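# Seat a flexible plastic strip into the jig's U-slot

## Task

Take the bendy plastic strip that is standing in the rack and push it down into the jig's U-shaped channel until its bottom edge touches the channel floor over the channel's entire length.

## Robot and tools

ROBOT. There are two seven-joint Kinova Gen3 arms, left_arm and right_arm. Each carries a Robotiq 2F-85 two-finger gripper and a wrist camera. Fixed cameras: cam_high and cam_low. Wrist cameras: cam_left_wrist and cam_right_wrist. All images are 672x504.

FRAMES. Scene frame: origin at table-top height, halfway between the two nominal arm bases. +z is up, +x points out over the table, and left_arm sits on the +y side. Image left and right do not match arm names. The real bases are at left_arm (+0.036, +0.326, 0) m and right_arm (-0.051, -0.390, 0) m, each yawed by under one degree. Each arm reports its hand pose and takes its offsets in its own base frame. Fixed cameras and the table use the scene frame. In the gripper's own frame the fingers point along +z and close along y. end_effector_position is the point between the pads when closed. Closed fingertips reach about 19 mm past it; fully open, about 6 mm.

ROW FORMAT. Every row has 16 numbers, each in [-1, 1], and always covers both arms. The order is: left dx, dy, dz, rx, ry, rz, left gripper position, left gripper speed, then the same eight for the right arm. dx..rz are an offset, not a pose. They count from that arm's Hand target as it stood when the action or move began, along that arm's base axes. 1.0 means 0.6 m for dx/dy/dz and 180 degrees for rx/ry/rz. rx, ry, rz form one rotation vector, turning about the Hand target's position. Rows inside one action do not add up; each counts from the same start. Sending the same offset again in a later call moves the arm further. Six zeros re-request the current Hand target, which also ends a push.

GRIPPER NUMBERS. These are absolute, not offsets. position: +1 is open (85 mm), 0 is about 45 mm, -1 is closed. The scale is not linear, so check position_measured_pct, which is roughly 50 minus 50 times the position. speed: -1 is about 20 mm/s, 0 about 85, +1 about 150. Closing speed and depth set the grip force, roughly 100 N per pad slow and up to about 240 N fast from well open. To keep a gripper as it is, resend its last position and speed; a 0 is a real command. To release, command a few mm wider than the object. object_status: 0 moving, 1 blocked while opening, 2 stopped on an object before the commanded position (a firm grip), 3 at the commanded position or pads touching (empty or a soft grip). motor_current_ma reads near 1000 on a firm hold and near 0 in free air.

TOOLS.
execute_actions(actions, cameras): actions is a list of actions. Each action is up to 15 rows, one row per 1/30 s step; a short action repeats its last row. Images come back only if actions is empty or cameras names them.
move(target, speed, blend, blocking, cameras): target is a single 16-number row or a list of up to 15 rows. All rows are offsets from the starting Hand targets, not from the previous row. speed is the top path speed in m/s (0.002 to 0.5, default 0.25), given once or per target. blend is a corner radius in m (0 means stop at each point). The whole move is capped at 10 s. Paths go straight and ignore obstacles and the other arm. The move: line reports done, off_target, moving, held or fault. limits=paced means the pose was clipped; limits=held means steps were withheld.
wait(seconds 0 to 10), stop(), zoom_image(camera, region=[x0,y0,x1,y1] pixels, at most 504 per side), clear_fault(arm), finished_scene(scene 1 or 2), read_manual (licence text only).

MOTION NOTES. Commanded orientation is clipped to within 32 degrees of the measured one at each step. Big wrist turns can swing the elbow. The gripper often settles short of Hand target; a later command, even all zeros, asks for it again. If it still falls short, send the missing distance. The arms are stiff: a target only millimetres beyond firm contact presses hard. Faster motion means harder impacts.

RESULTS. You get end_effector_position in metres and end_effector_quat_wxyz in base frame, Hand target, Tool commands, joint positions, velocities and torques, and Flange force along the gripper's x y z axes. Flange force includes any held weight and carries some error. Wrist depth is a 7x7 grid, in mm, per wrist camera. MOTOR HOT warns that a motor is near overheating; at 75 °C the arm sags for 30 to 60 s. Joint torque limits are 104.5 N m for the four big joints and 51.3 N m for the wrist joints. Exceeding one, or drifting 5 degrees off plan, causes a torque fault that stays until clear_fault.

AVOID. Do not let the strip fall off the table or leave it off the table. Do not drop it or release it while it moves. Avoid slamming into or hard-pressing the jig, rack or table. Keep the arms and grippers away from each other; closing on the other arm's fingers counts as a press between arms. Do not squeeze hard on a part still resting on something, and avoid fast swings with a load. Arm stops cost time. Call finished_scene only when the strip sits fully seated on the slot floor and stays there with the robot let go.

Each tool is called after ">>>" as a command line: name --argument value for each argument, lists and objects as JSON in quotes; but a table of rows of numbers goes row by row, as --pt "numbers of a row", without its own name.

## Session

>>> execute_actions --actions '[]'

Scene clock: 0.00 s.
left_arm: end_effector_position=(+0.2351, -0.3316, +0.2685) position_measured_pct=0.0 object_status=3 motor_current_ma=0 end_effector_quat_wxyz=(-0.236, -0.074, +0.962, +0.113) | right_arm: end_effector_position=(+0.7372, +0.1367, +0.2779) position_measured_pct=0.0 object_status=3 motor_current_ma=0 end_effector_quat_wxyz=(-0.061, +0.778, +0.324, +0.534)
Joint positions: left_arm=[0.867 0.625 -0.218 1.242 0.278 1.799 2.373] | right_arm=[0.059 0.659 -0.168 1.641 -2.105 0.402 1.143]
Joint velocities: within noise
Joint torques (N m): no reading
Flange force (N): no reading
Wrist depth (mm): cam_left_wrist=[526 547 572 601 630 668 2132 / 492 513 535 559 584 618 649 / 466 483 505 524 548 573 598 / 440 458 477 494 514 536 550 / 419 434 450 466 485 504 520 / 399 415 428 444 461 478 495 / 384 398 412 425 440 455 473] | cam_right_wrist=[2167 1842 1658 1493 1364 1268 1171 / 2278 1967 1666 1556 1405 1251 1178 / 2174 2034 1802 1617 1429 1321 1186 / 721 1985 1837 1645 1503 1318 1221 / 613 660 1842 1683 1528 1405 1273 / 537 567 598 1674 1567 1454 1321 / 483 510 534 563 1556 1487 1339]
Hand target: left_arm +0.2351, -0.3316, +0.2685; -0.236, -0.074, +0.962, +0.113 | right_arm +0.7372, +0.1367, +0.2779; -0.061, +0.778, +0.324, +0.534
Tool commands: left_gripper/position=+1.0 left_gripper/speed=+1.0 right_gripper/position=+1.0 right_gripper/speed=+1.0

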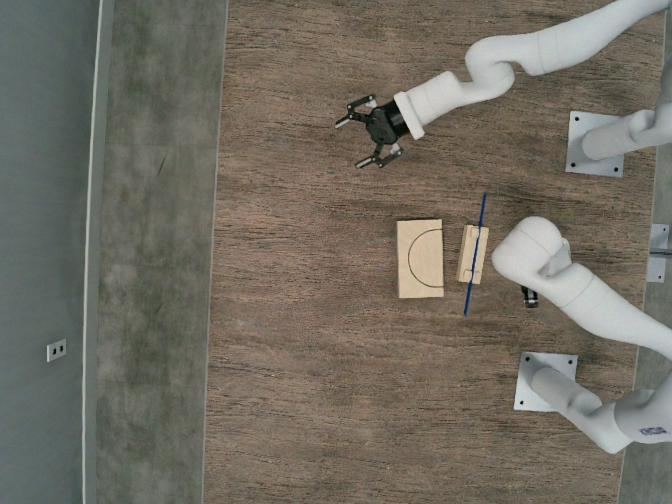

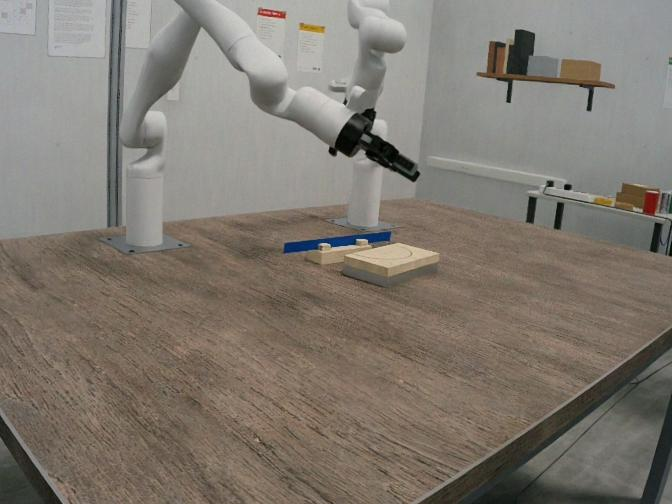

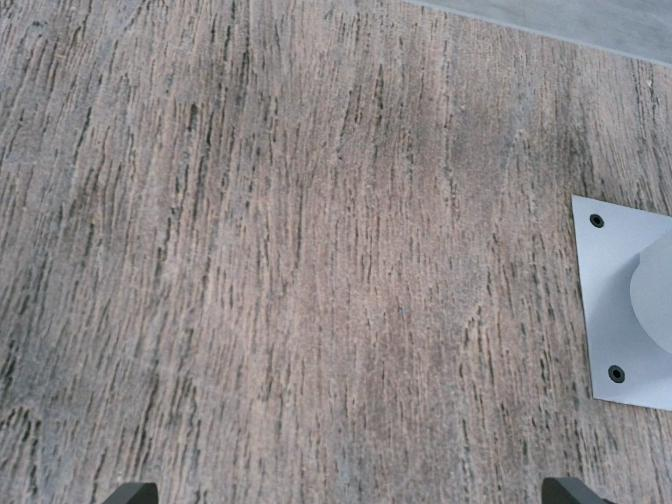

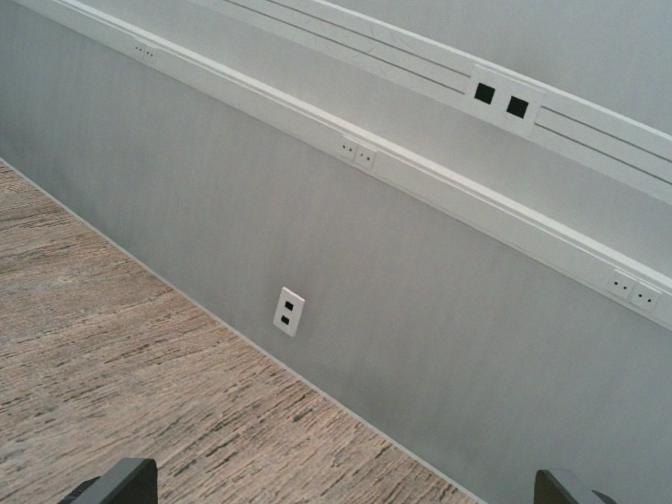

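>>> move --target '[0.258,0,0.17,-0.073,-0.152,-0.048,1,1,-0.677,-0.17,0.08,-0.289,0.23,0.221,1,1]' --cameras '["all"]'

Scene clock: 29.77 s.
left_arm: end_effector_position=(+0.3899, -0.3316, +0.3705) position_measured_pct=0.0 object_status=3 motor_current_ma=0 end_effector_quat_wxyz=(-0.001, +0.000, +1.000, +0.000) | right_arm: end_effector_position=(+0.3310, +0.0347, +0.3259) position_measured_pct=0.0 object_status=3 motor_current_ma=0 end_effector_quat_wxyz=(-0.001, +0.707, +0.707, +0.000)
Joint positions: left_arm=[0.787 0.5 -0.256 0.99 0.123 1.666 2.143] | right_arm=[-0.251 0.058 0.079 1.73 -0.006 1.354 -0.171]
Joint torques (N m): left_arm=[1.42 -19.69 0.14 -8.57 0.13 0.54 0.28] | right_arm=[1.62 -9.42 -1.61 -10.91 0.04 0.08 0.08]
Flange force (N): left_arm=[-5.6 -0.3 0.4] | right_arm=[0.0 -6.4 6.1]
Wrist depth (mm): cam_left_wrist=[528 527 525 526 524 523 522 / 525 525 523 521 523 522 519 / 522 521 489 491 518 518 519 / 521 518 520 517 518 516 514 / 519 518 517 500 471 516 515 / 517 516 471 471 471 513 513 / 516 515 470 470 470 513 512] | cam_right_wrist=[480 479 478 474 471 470 470 / 479 476 476 475 472 470 469 / 477 477 476 473 473 471 471 / 478 476 475 473 472 471 470 / 479 477 475 474 471 471 468 / 477 477 473 473 472 471 470 / 477 475 474 472 470 469 467]
Hand target: left_arm +0.3899, -0.3316, +0.3705; -0.001, +0.000, +1.000, +0.000 | right_arm +0.3310, +0.0347, +0.3259; -0.001, +0.707, +0.707, +0.000
Off the commanded pose: left_arm 0.000 m, 0 deg | right_arm 0.000 m, 0 deg.
move: done

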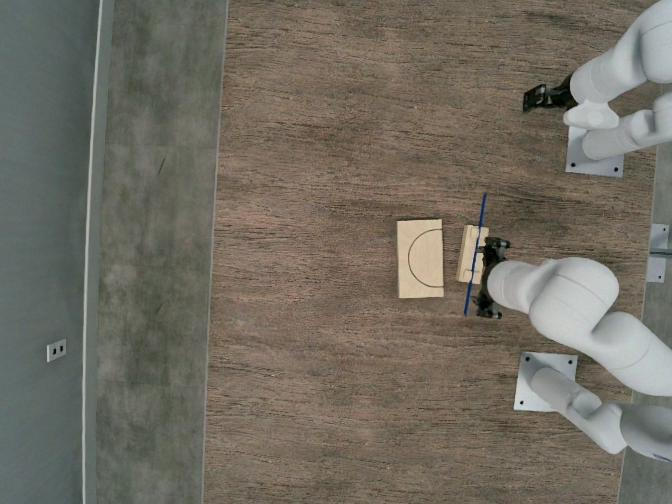

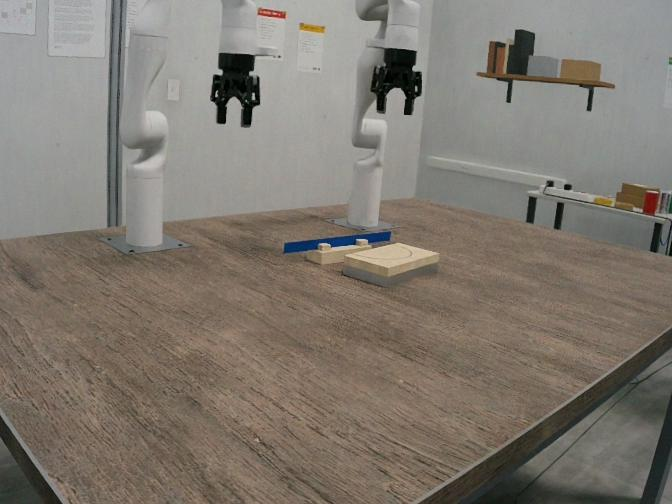

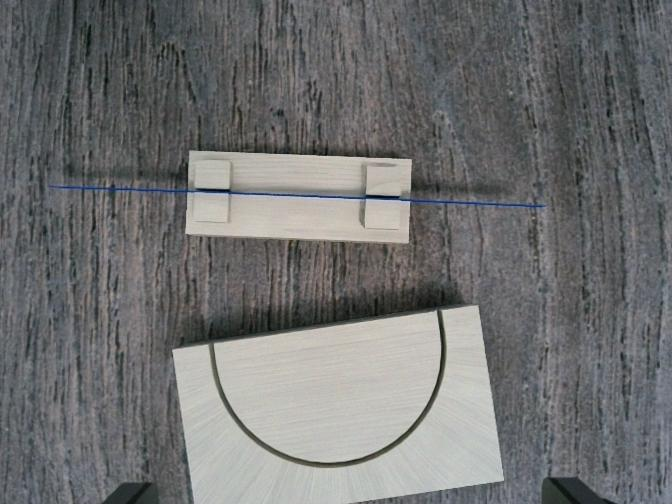

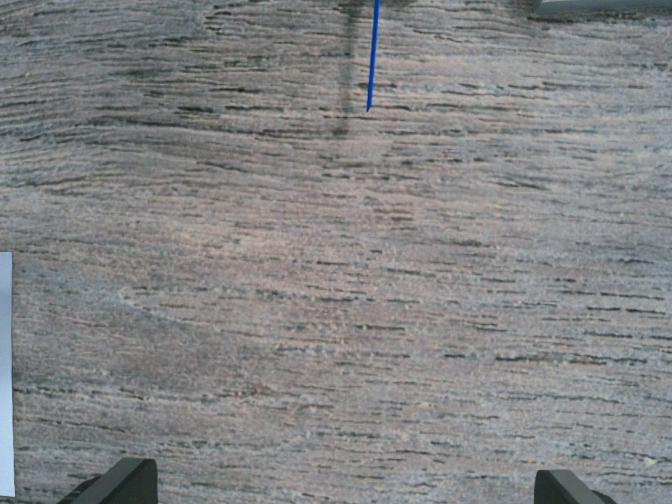

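>>> zoom_image --camera "cam_low" --region '[270, 215, 450, 295]'

>>> zoom_image --camera "cam_left_wrist" --region '[160, 250, 510, 504]'

Scaled by 2.800 from the camera's 672x504 image, which has a finer 960x720 frame.

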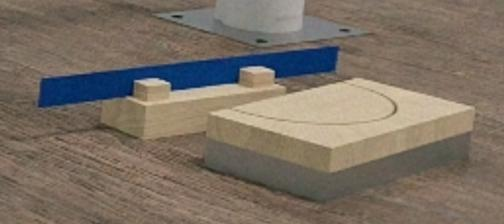

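Scaled by 1.440.

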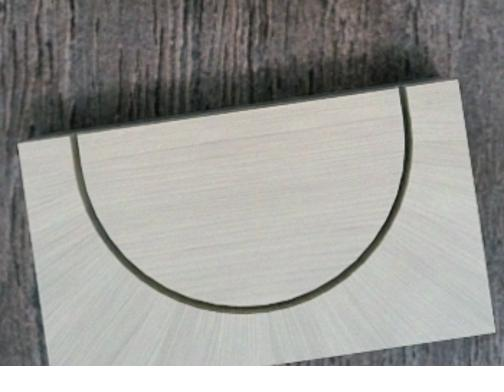

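>>> move --target '[-0.1745,0.1623,-0.384,0,0,-0.513,-0.2,0,0.0167,0.2867,-0.31,0,0,-0.019,-0.2,0]' --cameras '["cam_low","cam_left_wrist","cam_right_wrist"]'

Scene clock: 60.53 s.
left_arm: end_effector_position=(+0.2852, -0.2342, +0.1401) position_measured_pct=60.2 object_status=3 motor_current_ma=0 end_effector_quat_wxyz=(+0.000, +0.722, +0.692, +0.001) | right_arm: end_effector_position=(+0.3410, +0.2067, +0.1399) position_measured_pct=60.2 object_status=3 motor_current_ma=0 end_effector_quat_wxyz=(-0.001, +0.728, +0.686, +0.000)
Joint positions: left_arm=[0.593 0.365 0.037 2.01 -0.021 0.767 0.601] | right_arm=[-0.567 0.42 -0.053 1.916 0.028 0.806 -0.694]
Joint torques (N m): left_arm=[1.43 -14.59 1.08 -5.94 -0.02 0.5 0.26] | right_arm=[1.58 -14.16 -1.67 -8.55 0.03 0.05 0.1]
Flange force (N): left_arm=[2.4 4.4 3.7] | right_arm=[-1.3 -8.2 2.7]
Wrist depth (mm): cam_left_wrist=[291 291 290 290 289 289 288 / 291 290 289 289 289 287 287 / 290 289 289 288 287 286 286 / 289 288 288 287 286 286 285 / 288 288 286 286 285 284 284 / 288 287 286 286 285 284 268 / 286 286 285 285 284 280 239] | cam_right_wrist=[290 289 288 256 256 285 243 / 290 289 288 256 256 285 250 / 289 288 288 242 256 285 270 / 289 288 287 286 286 284 284 / 289 288 287 287 285 284 284 / 289 288 287 286 285 284 283 / 289 288 287 286 285 284 283]
Hand target: left_arm +0.2852, -0.2342, +0.1401; +0.000, +0.722, +0.692, +0.001 | right_arm +0.3410, +0.2067, +0.1399; -0.001, +0.728, +0.686, +0.000
Off the commanded pose: left_arm 0.000 m, 0 deg | right_arm 0.000 m, 0 deg.
move: done
Images, in order (width x height): cam_low 672x504, cam_left_wrist 672x504, cam_right_wrist 672x504.

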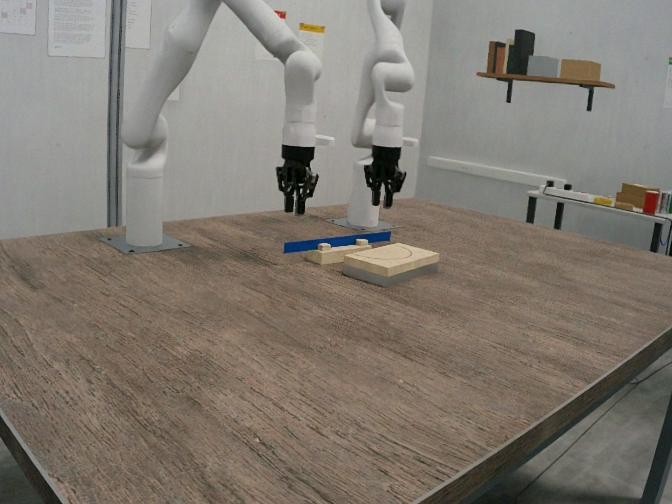

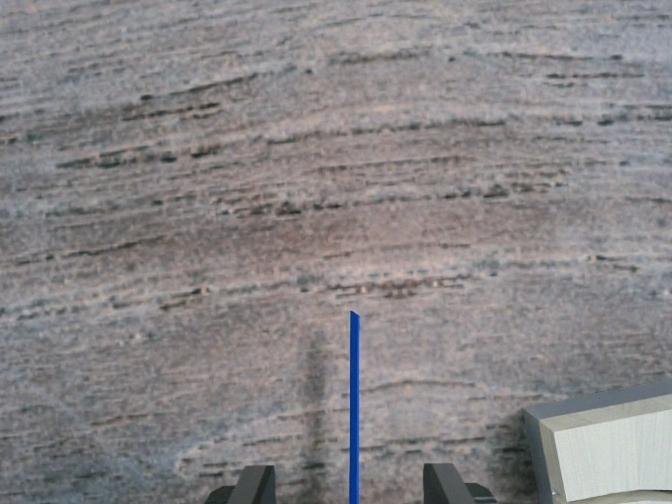

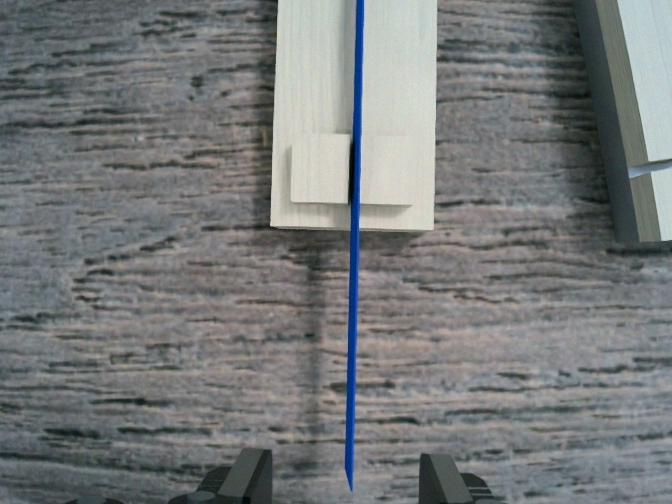

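>>> move --target '[0.003,0.015,-0.1217,0,0,0,-0.2,0,0.002,0.015,-0.1217,0,0,0,-0.2,0]' --speed 0.12 --cameras '["cam_low","cam_left_wrist","cam_right_wrist"]'

>>> zoom_image --camera "cam_low" --region '[260, 180, 460, 290]'

Scene clock: 68.10 s.
left_arm: end_effector_position=(+0.2870, -0.2253, +0.0671) position_measured_pct=60.2 object_status=3 motor_current_ma=0 end_effector_quat_wxyz=(+0.000, +0.722, +0.692, +0.001) | right_arm: end_effector_position=(+0.3422, +0.2157, +0.0669) position_measured_pct=60.2 object_status=3 motor_current_ma=0 end_effector_quat_wxyz=(-0.001, +0.728, +0.686, +0.000)
Joint positions: left_arm=[0.58 0.516 0.025 2.105 -0.028 0.522 0.584] | right_arm=[-0.588 0.572 -0.048 1.975 0.043 0.596 -0.724]
Joint torques (N m): left_arm=[1.39 -15.64 1.17 -4.39 0.06 0.53 0.27] | right_arm=[1.61 -15.36 -1.67 -7.11 0.02 0.07 0.09]
Flange force (N): left_arm=[3.3 3.2 4.9] | right_arm=[-0.8 -9.1 1.5]
Wrist depth (mm): cam_left_wrist=[217 216 216 215 215 215 214 / 217 216 215 215 214 214 213 / 216 215 214 214 214 213 213 / 215 214 214 214 213 213 212 / 214 214 213 213 212 212 211 / 214 213 213 212 212 212 211 / 213 213 212 212 211 211 211] | cam_right_wrist=[216 215 184 184 183 212 211 / 216 215 184 183 183 212 211 / 215 215 184 169 169 212 211 / 215 215 214 213 213 211 211 / 215 214 214 213 212 212 211 / 215 214 213 213 212 211 211 / 215 214 213 213 212 211 210]
Hand target: left_arm +0.2870, -0.2252, +0.0671; +0.000, +0.722, +0.692, +0.001 | right_arm +0.3422, +0.2157, +0.0669; -0.001, +0.728, +0.686, +0.000
Off the commanded pose: left_arm 0.000 m, 0 deg | right_arm 0.000 m, 0 deg.
move: done
Images, in order (width x height): cam_low 672x504, cam_left_wrist 672x504, cam_right_wrist 672x504.

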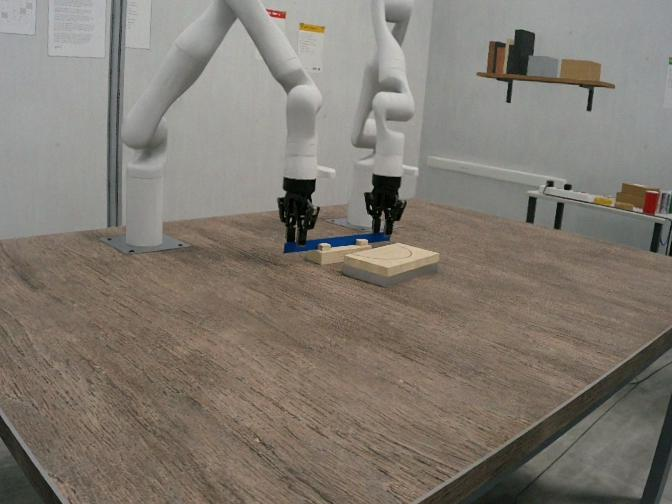

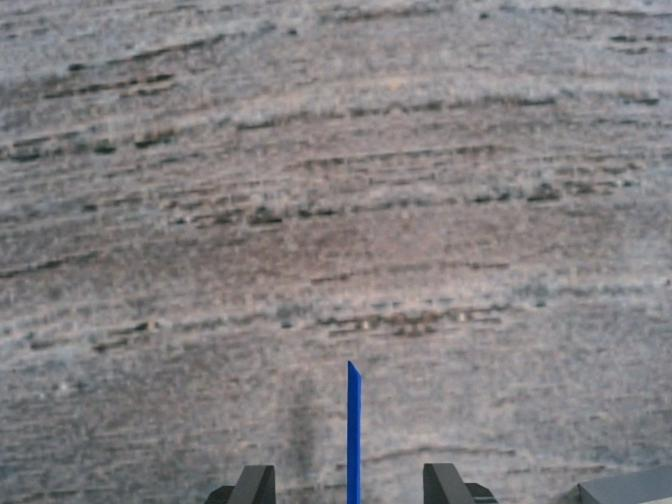

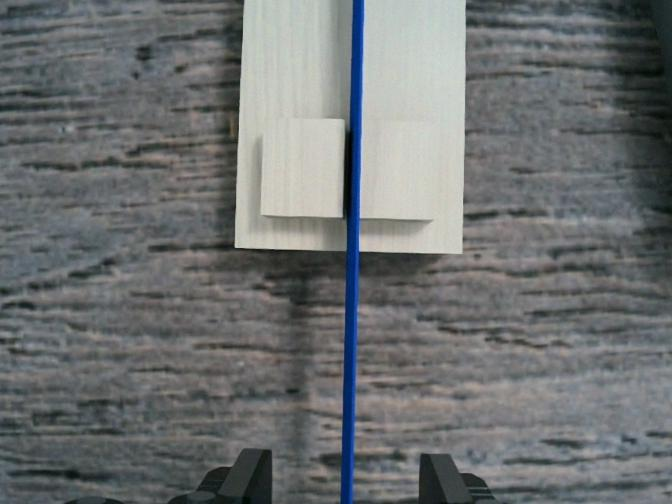

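Scaled by 2.520 from the camera's 672x504 image, which has a finer 960x720 frame.

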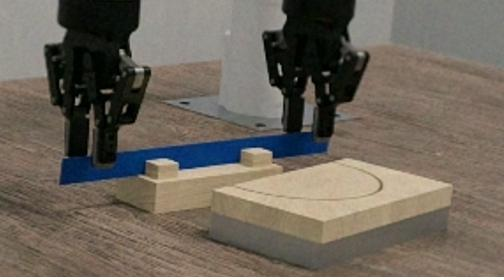

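>>> move --pt "0 0 0.005 0 0 0 -0.2 -1 0 0 0.005 0 0 0 -0.2 -1" --pt "0 0 0.005 0 0 0 -1 -1 0 0 0.005 0 0 0 -1 -1" --pt "0 0 0.1 0 0 0 -1 -1 0 0 0.1 0 0 0 -1 -1" --speed '[0.1,0.1,0.1]' --cameras '["cam_low","cam_high","cam_left_wrist","cam_right_wrist"]'

>>> zoom_image --camera "cam_low" --region '[260, 150, 460, 290]'

Scene clock: 75.83 s.
left_arm: end_effector_position=(+0.2870, -0.2253, +0.1270) position_measured_pct=99.1 object_status=3 motor_current_ma=1000 end_effector_quat_wxyz=(+0.000, +0.722, +0.692, +0.001) | right_arm: end_effector_position=(+0.3422, +0.2157, +0.1269) position_measured_pct=98.7 object_status=3 motor_current_ma=930 end_effector_quat_wxyz=(-0.001, +0.728, +0.686, +0.000)
Joint positions: left_arm=[0.572 0.383 0.034 2.041 -0.022 0.718 0.579] | right_arm=[-0.584 0.453 -0.053 1.914 0.031 0.774 -0.713]
Joint torques (N m): left_arm=[1.43 -14.67 1.07 -5.81 0.08 0.51 0.29] | right_arm=[1.59 -14.53 -1.7 -8.41 0.03 0.04 0.09]
Flange force (N): left_arm=[2.9 3.9 4.3] | right_arm=[-1.5 -8.6 2.4]
Wrist depth (mm): cam_left_wrist=[278 277 276 276 275 275 275 / 277 277 276 275 275 274 274 / 276 275 275 274 274 273 273 / 276 275 274 274 273 272 272 / 275 275 274 273 272 271 271 / 274 273 273 272 272 271 270 / 273 272 272 271 271 268 237] | cam_right_wrist=[276 276 274 244 243 272 239 / 277 275 275 243 243 272 246 / 276 276 274 230 242 272 257 / 276 275 274 273 272 272 270 / 277 274 274 273 272 271 270 / 275 274 274 272 272 271 270 / 275 274 274 272 272 271 270]
Hand target: left_arm +0.2870, -0.2253, +0.1271; +0.000, +0.722, +0.692, +0.001 | right_arm +0.3422, +0.2157, +0.1269; -0.001, +0.728, +0.686, +0.000
Off the commanded pose: left_arm 0.000 m, 0 deg | right_arm 0.000 m, 0 deg.
move: done

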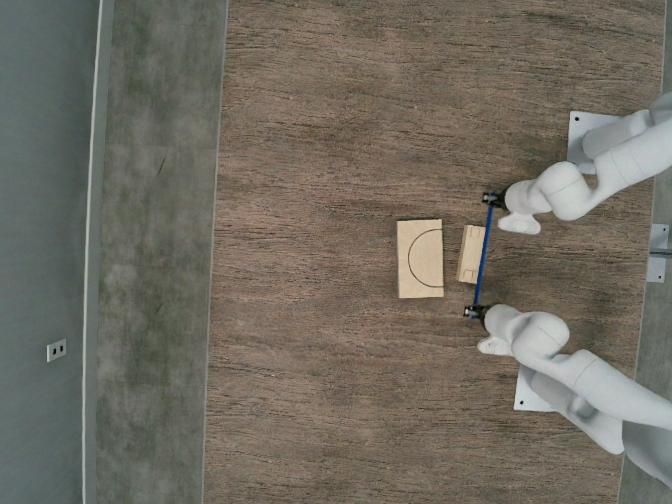

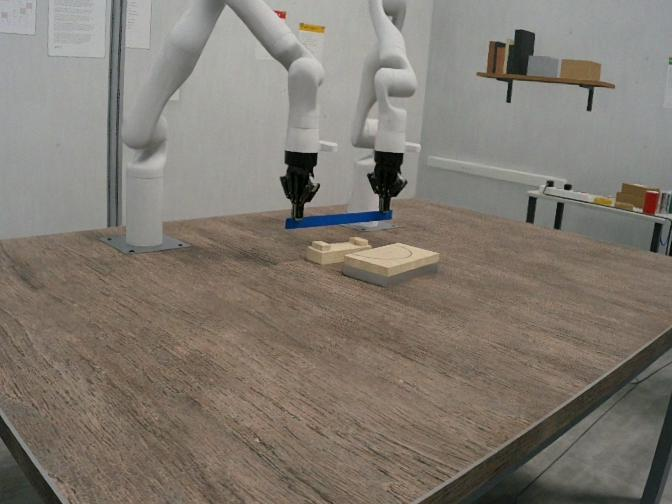

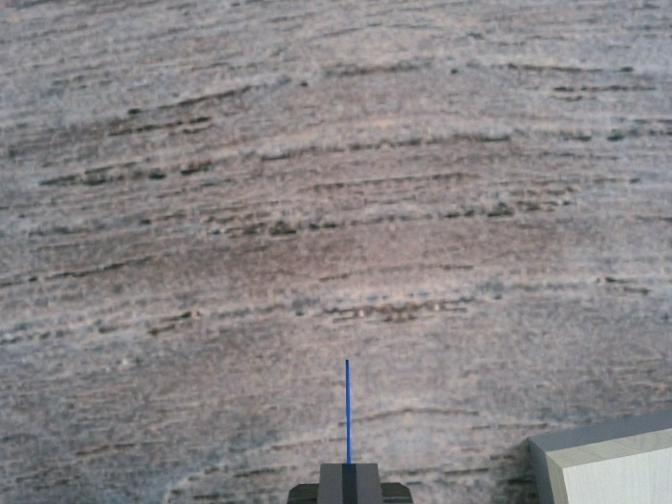

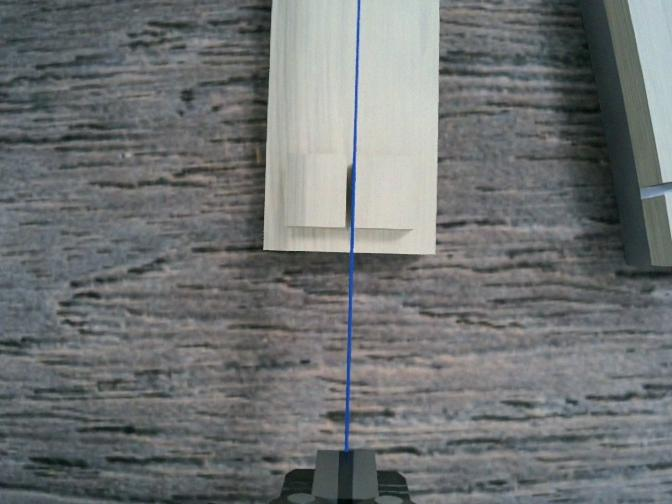

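Scaled by 2.520 from the camera's 672x504 image, which has a finer 960x720 frame.

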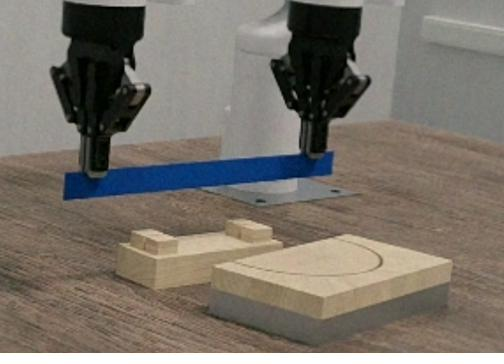

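>>> move --pt "0.018 0.003 0 0 0 0.1394 -1 -1 0.0395 0.0163 0 0 0 -0.1103 -1 -1" --pt "0.0415 -0.011 0 0 0 0.279 -1 -1 0.0822 0.0412 0 0 0 -0.2206 -1 -1" --pt "0.0758 -0.039 0 0 0 0.418 -1 -1 0.1302 0.0737 0 0 0 -0.331 -1 -1" --pt "0.1265 -0.0762 0 0 0 0.5578 -1 -1 0.1842 0.1113 0 0 0 -0.4411 -1 -1" --speed 0.15 --blend 0.005 --cameras '["all"]'

>>> zoom_image --camera "cam_low" --region '[270, 150, 470, 290]'

>>> zoom_image --camera "cam_high" --region '[370, 180, 530, 340]'

Scene clock: 110.43 s.
left_arm: end_effector_position=(+0.3629, -0.2710, +0.1271) position_measured_pct=99.1 object_status=3 motor_current_ma=1000 end_effector_quat_wxyz=(-0.001, -0.070, +0.998, +0.000) | right_arm: end_effector_position=(+0.4527, +0.2825, +0.1269) position_measured_pct=98.7 object_status=3 motor_current_ma=930 end_effector_quat_wxyz=(+0.000, +0.998, +0.063, +0.001)
Joint positions: left_arm=[0.859 0.569 -0.404 1.74 0.277 0.89 2.047] | right_arm=[-0.788 0.712 0.317 1.461 -0.243 1.006 -1.859]
Joint torques (N m): left_arm=[1.43 -18.3 -0.87 -6.51 0.14 0.52 0.3] | right_arm=[1.6 -19.41 0.54 -9.52 0.05 0.04 0.06]
Flange force (N): left_arm=[-4.5 1.0 3.7] | right_arm=[-11.4 1.7 1.2]
Wrist depth (mm): cam_left_wrist=[278 277 277 276 276 275 276 / 246 246 275 275 275 275 274 / 245 245 244 244 274 274 273 / 274 244 244 273 273 273 273 / 274 274 273 273 272 272 272 / 273 273 272 272 271 271 271 / 228 228 227 227 231 270 270] | cam_right_wrist=[276 274 274 273 272 271 271 / 231 230 230 229 272 272 270 / 231 230 229 229 272 271 270 / 230 230 229 228 272 271 270 / 230 230 229 228 272 271 270 / 230 229 229 228 271 271 270 / 275 274 273 272 271 271 270]
Hand target: left_arm +0.3629, -0.2710, +0.1271; -0.001, -0.070, +0.998, +0.000 | right_arm +0.4527, +0.2825, +0.1269; +0.000, +0.998, +0.063, +0.001
Off the commanded pose: left_arm 0.000 m, 0 deg | right_arm 0.000 m, 0 deg.
move: done

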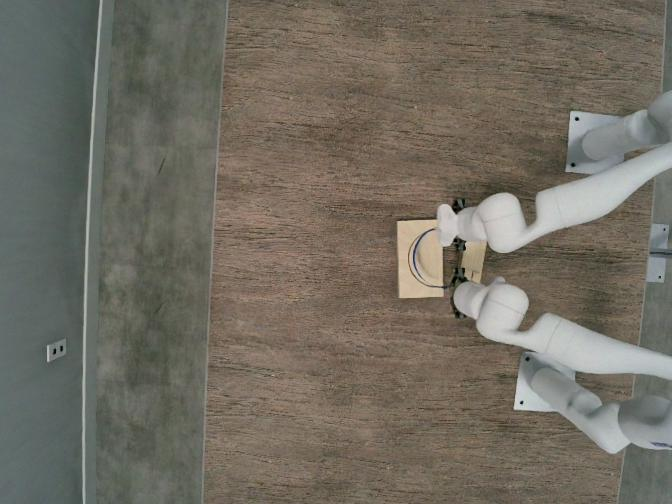

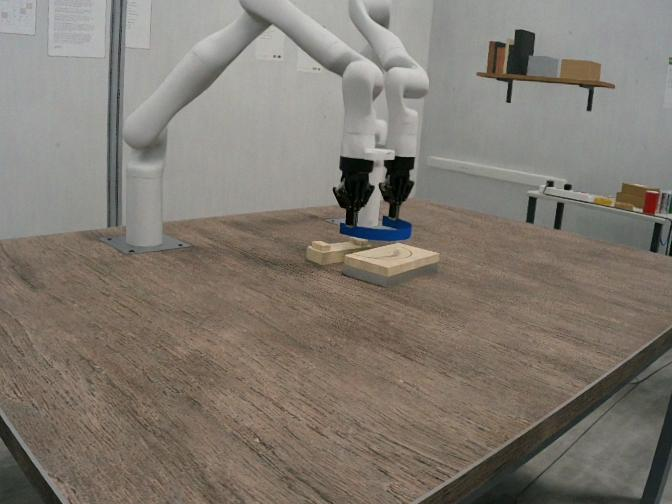

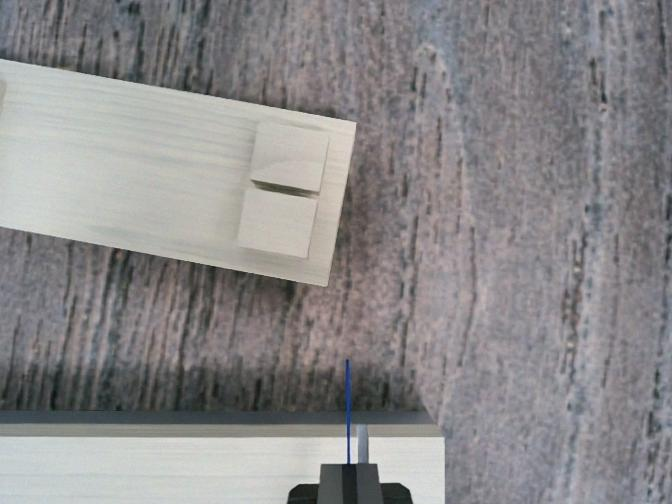

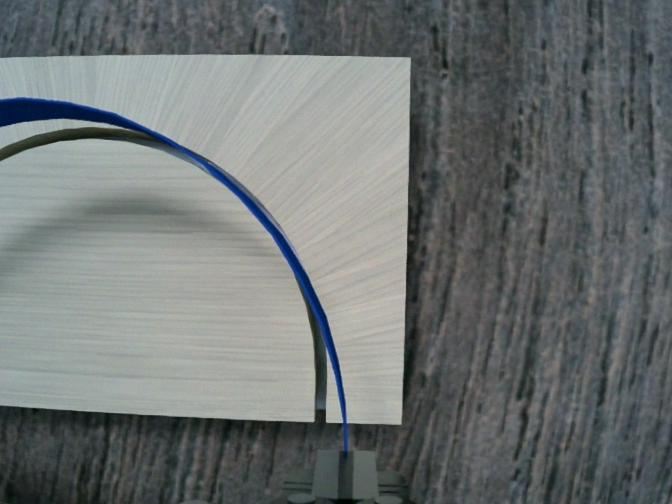

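Scaled by 2.520 from the camera's 672x504 image, which has a finer 960x720 frame.

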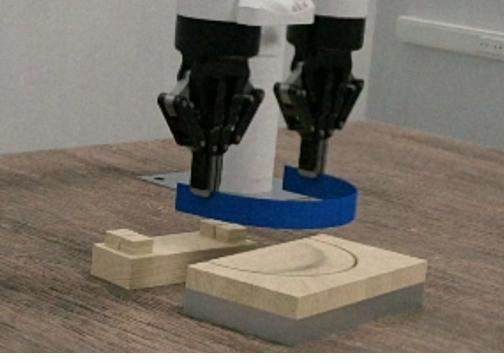

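Scaled by 3.150 from the camera's 672x504 image, which has a finer 960x720 frame.

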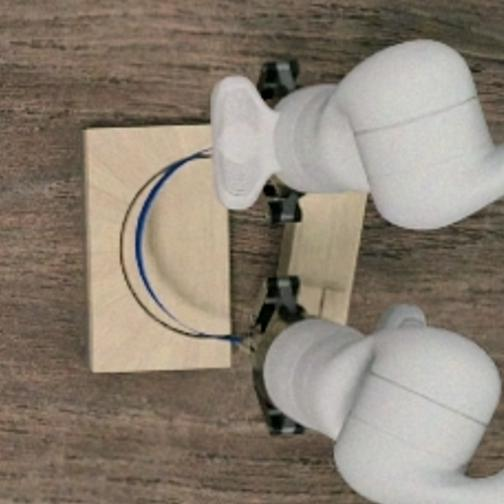

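>>> move --target '[0.003,0.0067,-0.025,0,0,0,-1,-1,0.002,0.0155,-0.025,0,0,0,-1,-1]' --speed 0.08 --cameras '["cam_high","cam_left_wrist","cam_right_wrist"]'

>>> zoom_image --camera "cam_right_wrist" --region '[0, 40, 420, 504]'

>>> zoom_image --camera "cam_high" --region '[385, 205, 465, 305]'

Scene clock: 124.50 s.
left_arm: end_effector_position=(+0.3647, -0.2670, +0.1121) position_measured_pct=99.1 object_status=3 motor_current_ma=1000 end_effector_quat_wxyz=(-0.001, -0.070, +0.998, +0.000) | right_arm: end_effector_position=(+0.4540, +0.2918, +0.1119) position_measured_pct=98.7 object_status=3 motor_current_ma=930 end_effector_quat_wxyz=(+0.000, +0.998, +0.063, +0.001)
Joint positions: left_arm=[0.843 0.591 -0.396 1.761 0.291 0.849 2.025] | right_arm=[-0.795 0.744 0.311 1.453 -0.251 0.983 -1.867]
Joint torques (N m): left_arm=[1.4 -18.37 -0.84 -6.3 0.13 0.53 0.3] | right_arm=[1.58 -19.81 0.56 -9.41 0.03 0.02 0.07]
Flange force (N): left_arm=[-4.1 1.3 3.7] | right_arm=[-11.4 1.9 0.9]
Wrist depth (mm): cam_left_wrist=[262 262 262 261 261 261 261 / 231 231 230 260 260 260 259 / 230 230 216 229 259 259 258 / 260 229 229 258 258 257 257 / 259 259 258 258 257 257 257 / 257 257 257 257 256 256 256 / 213 213 213 - 223 255 255] | cam_right_wrist=[260 259 259 258 257 256 256 / 216 215 214 214 213 257 255 / 215 215 214 214 213 256 256 / 215 215 214 213 213 256 255 / 216 215 214 214 213 256 255 / 215 215 214 213 213 255 255 / 259 259 258 257 256 256 255]
Hand target: left_arm +0.3647, -0.2670, +0.1121; -0.001, -0.070, +0.998, +0.000 | right_arm +0.4540, +0.2918, +0.1119; +0.000, +0.998, +0.063, +0.001
Off the commanded pose: left_arm 0.000 m, 0 deg | right_arm 0.000 m, 0 deg.
move: done
Images, in order (width x height): cam_high 672x504, cam_left_wrist 672x504, cam_right_wrist 672x504.

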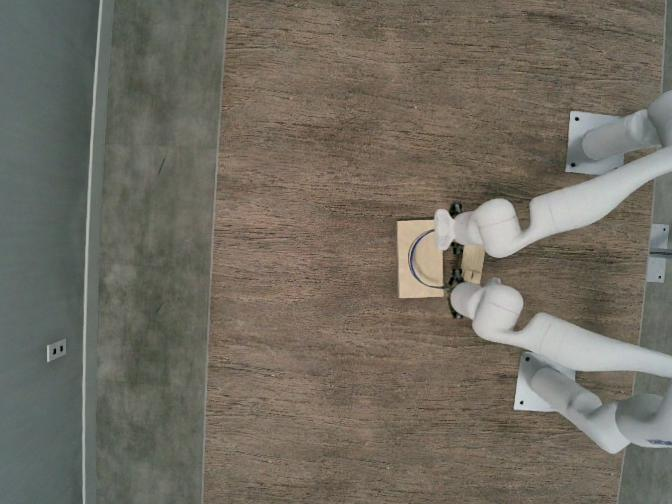

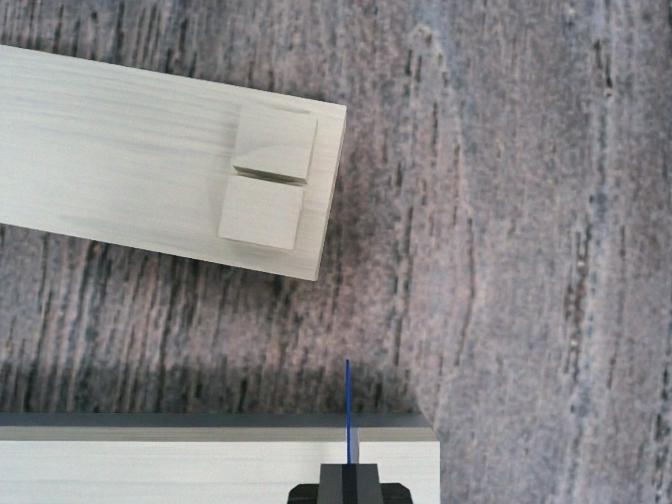

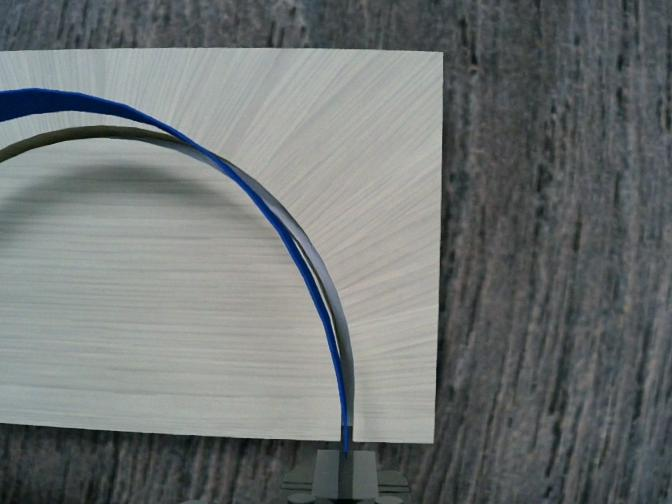

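Scaled by 1.086.

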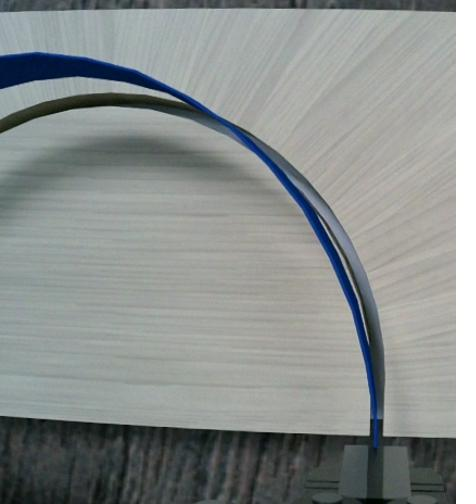

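Scaled by 5.040 from the camera's 672x504 image, which has a finer 960x720 frame.

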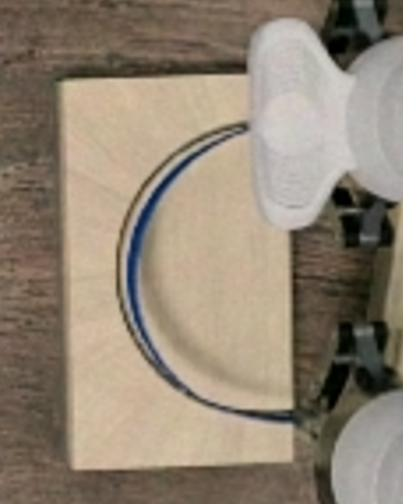

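>>> move --target '[0,0.0008,-0.026,0,0,0.014,-1,-1,0,0,-0.026,0,0,-0.019,-1,-1]' --speed 0.08 --cameras '["cam_high","cam_low","cam_left_wrist","cam_right_wrist"]'

>>> zoom_image --camera "cam_right_wrist" --region '[0, 40, 420, 504]'

>>> zoom_image --camera "cam_low" --region '[330, 180, 450, 290]'

>>> zoom_image --camera "cam_high" --region '[385, 205, 465, 305]'

Scene clock: 132.93 s.
left_arm: end_effector_position=(+0.3647, -0.2665, +0.0965) position_measured_pct=99.1 object_status=3 motor_current_ma=1000 end_effector_quat_wxyz=(-0.001, -0.092, +0.996, +0.000) | right_arm: end_effector_position=(+0.4540, +0.2918, +0.0963) position_measured_pct=98.7 object_status=3 motor_current_ma=930 end_effector_quat_wxyz=(+0.000, +0.999, +0.033, +0.001)
Joint positions: left_arm=[0.842 0.618 -0.396 1.777 0.315 0.81 2.047] | right_arm=[-0.801 0.767 0.319 1.468 -0.271 0.948 -1.911]
Joint torques (N m): left_arm=[1.4 -18.58 -0.95 -6 0.14 0.54 0.29] | right_arm=[1.65 -19.87 0.68 -9.17 0.05 0.04 0.05]
Flange force (N): left_arm=[-4.1 1.1 3.9] | right_arm=[-11.2 2.4 0.4]
Wrist depth (mm): cam_left_wrist=[216 246 246 245 245 245 244 / 215 215 214 214 244 244 243 / 214 214 203 214 244 243 243 / 244 243 213 242 242 242 242 / 243 242 242 242 242 241 241 / 242 241 241 241 241 240 240 / 198 199 204 206 226 240 240] | cam_right_wrist=[245 244 243 199 241 241 240 / 200 199 199 198 241 241 240 / 200 199 198 198 241 241 239 / 199 199 199 198 241 241 240 / 199 199 198 198 197 240 240 / 199 199 198 197 197 240 239 / 199 199 198 198 241 240 240]
Hand target: left_arm +0.3647, -0.2665, +0.0965; -0.001, -0.092, +0.996, +0.000 | right_arm +0.4539, +0.2918, +0.0963; +0.000, +0.999, +0.033, +0.001
Off the commanded pose: left_arm 0.000 m, 0 deg | right_arm 0.000 m, 0 deg.
move: done

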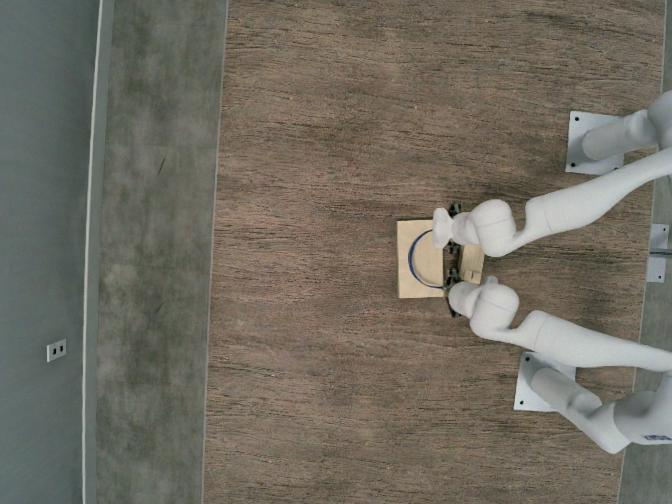

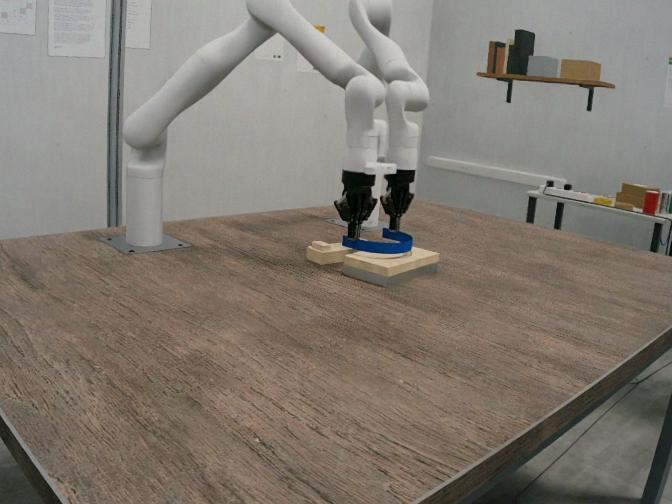

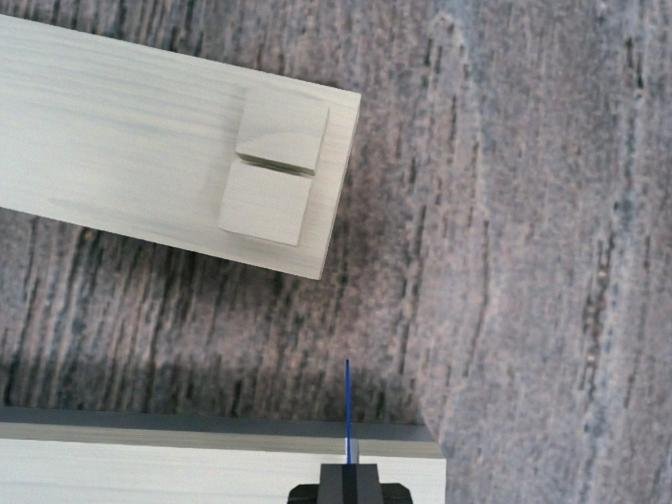

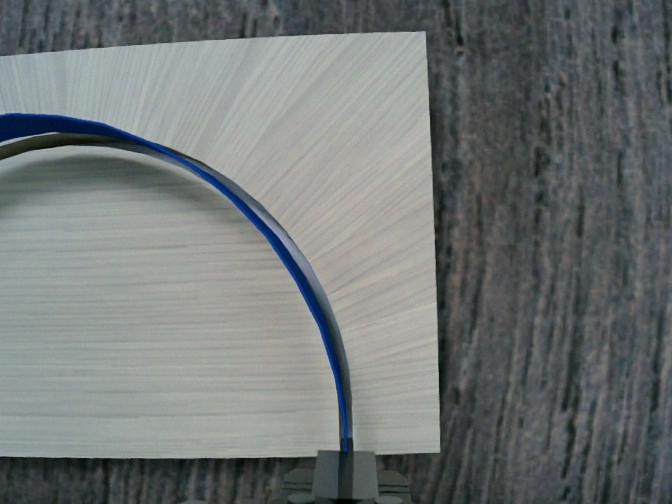

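Scaled by 1.086.

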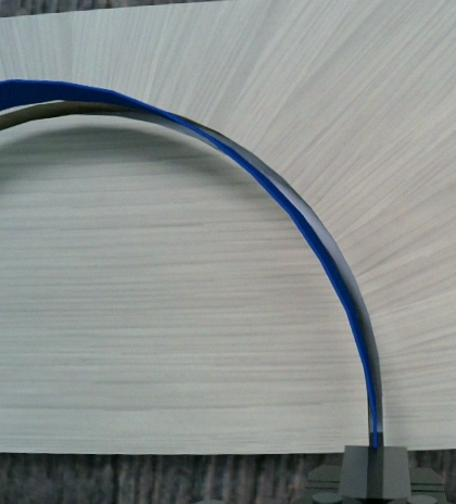

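Scaled by 4.200 from the camera's 672x504 image, which has a finer 960x720 frame.

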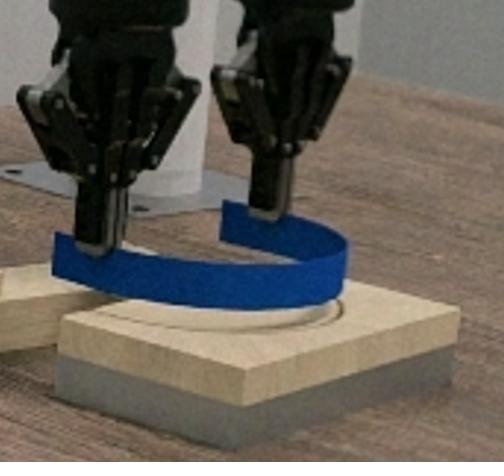

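Scaled by 5.040 from the camera's 672x504 image, which has a finer 960x720 frame.

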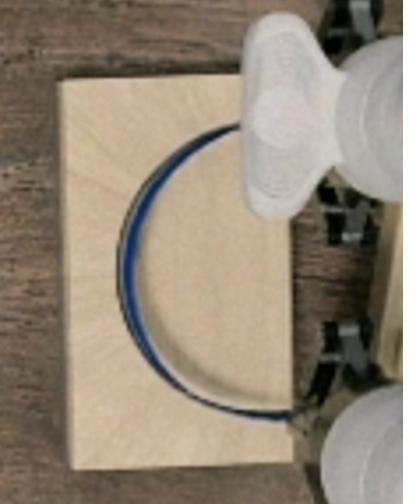

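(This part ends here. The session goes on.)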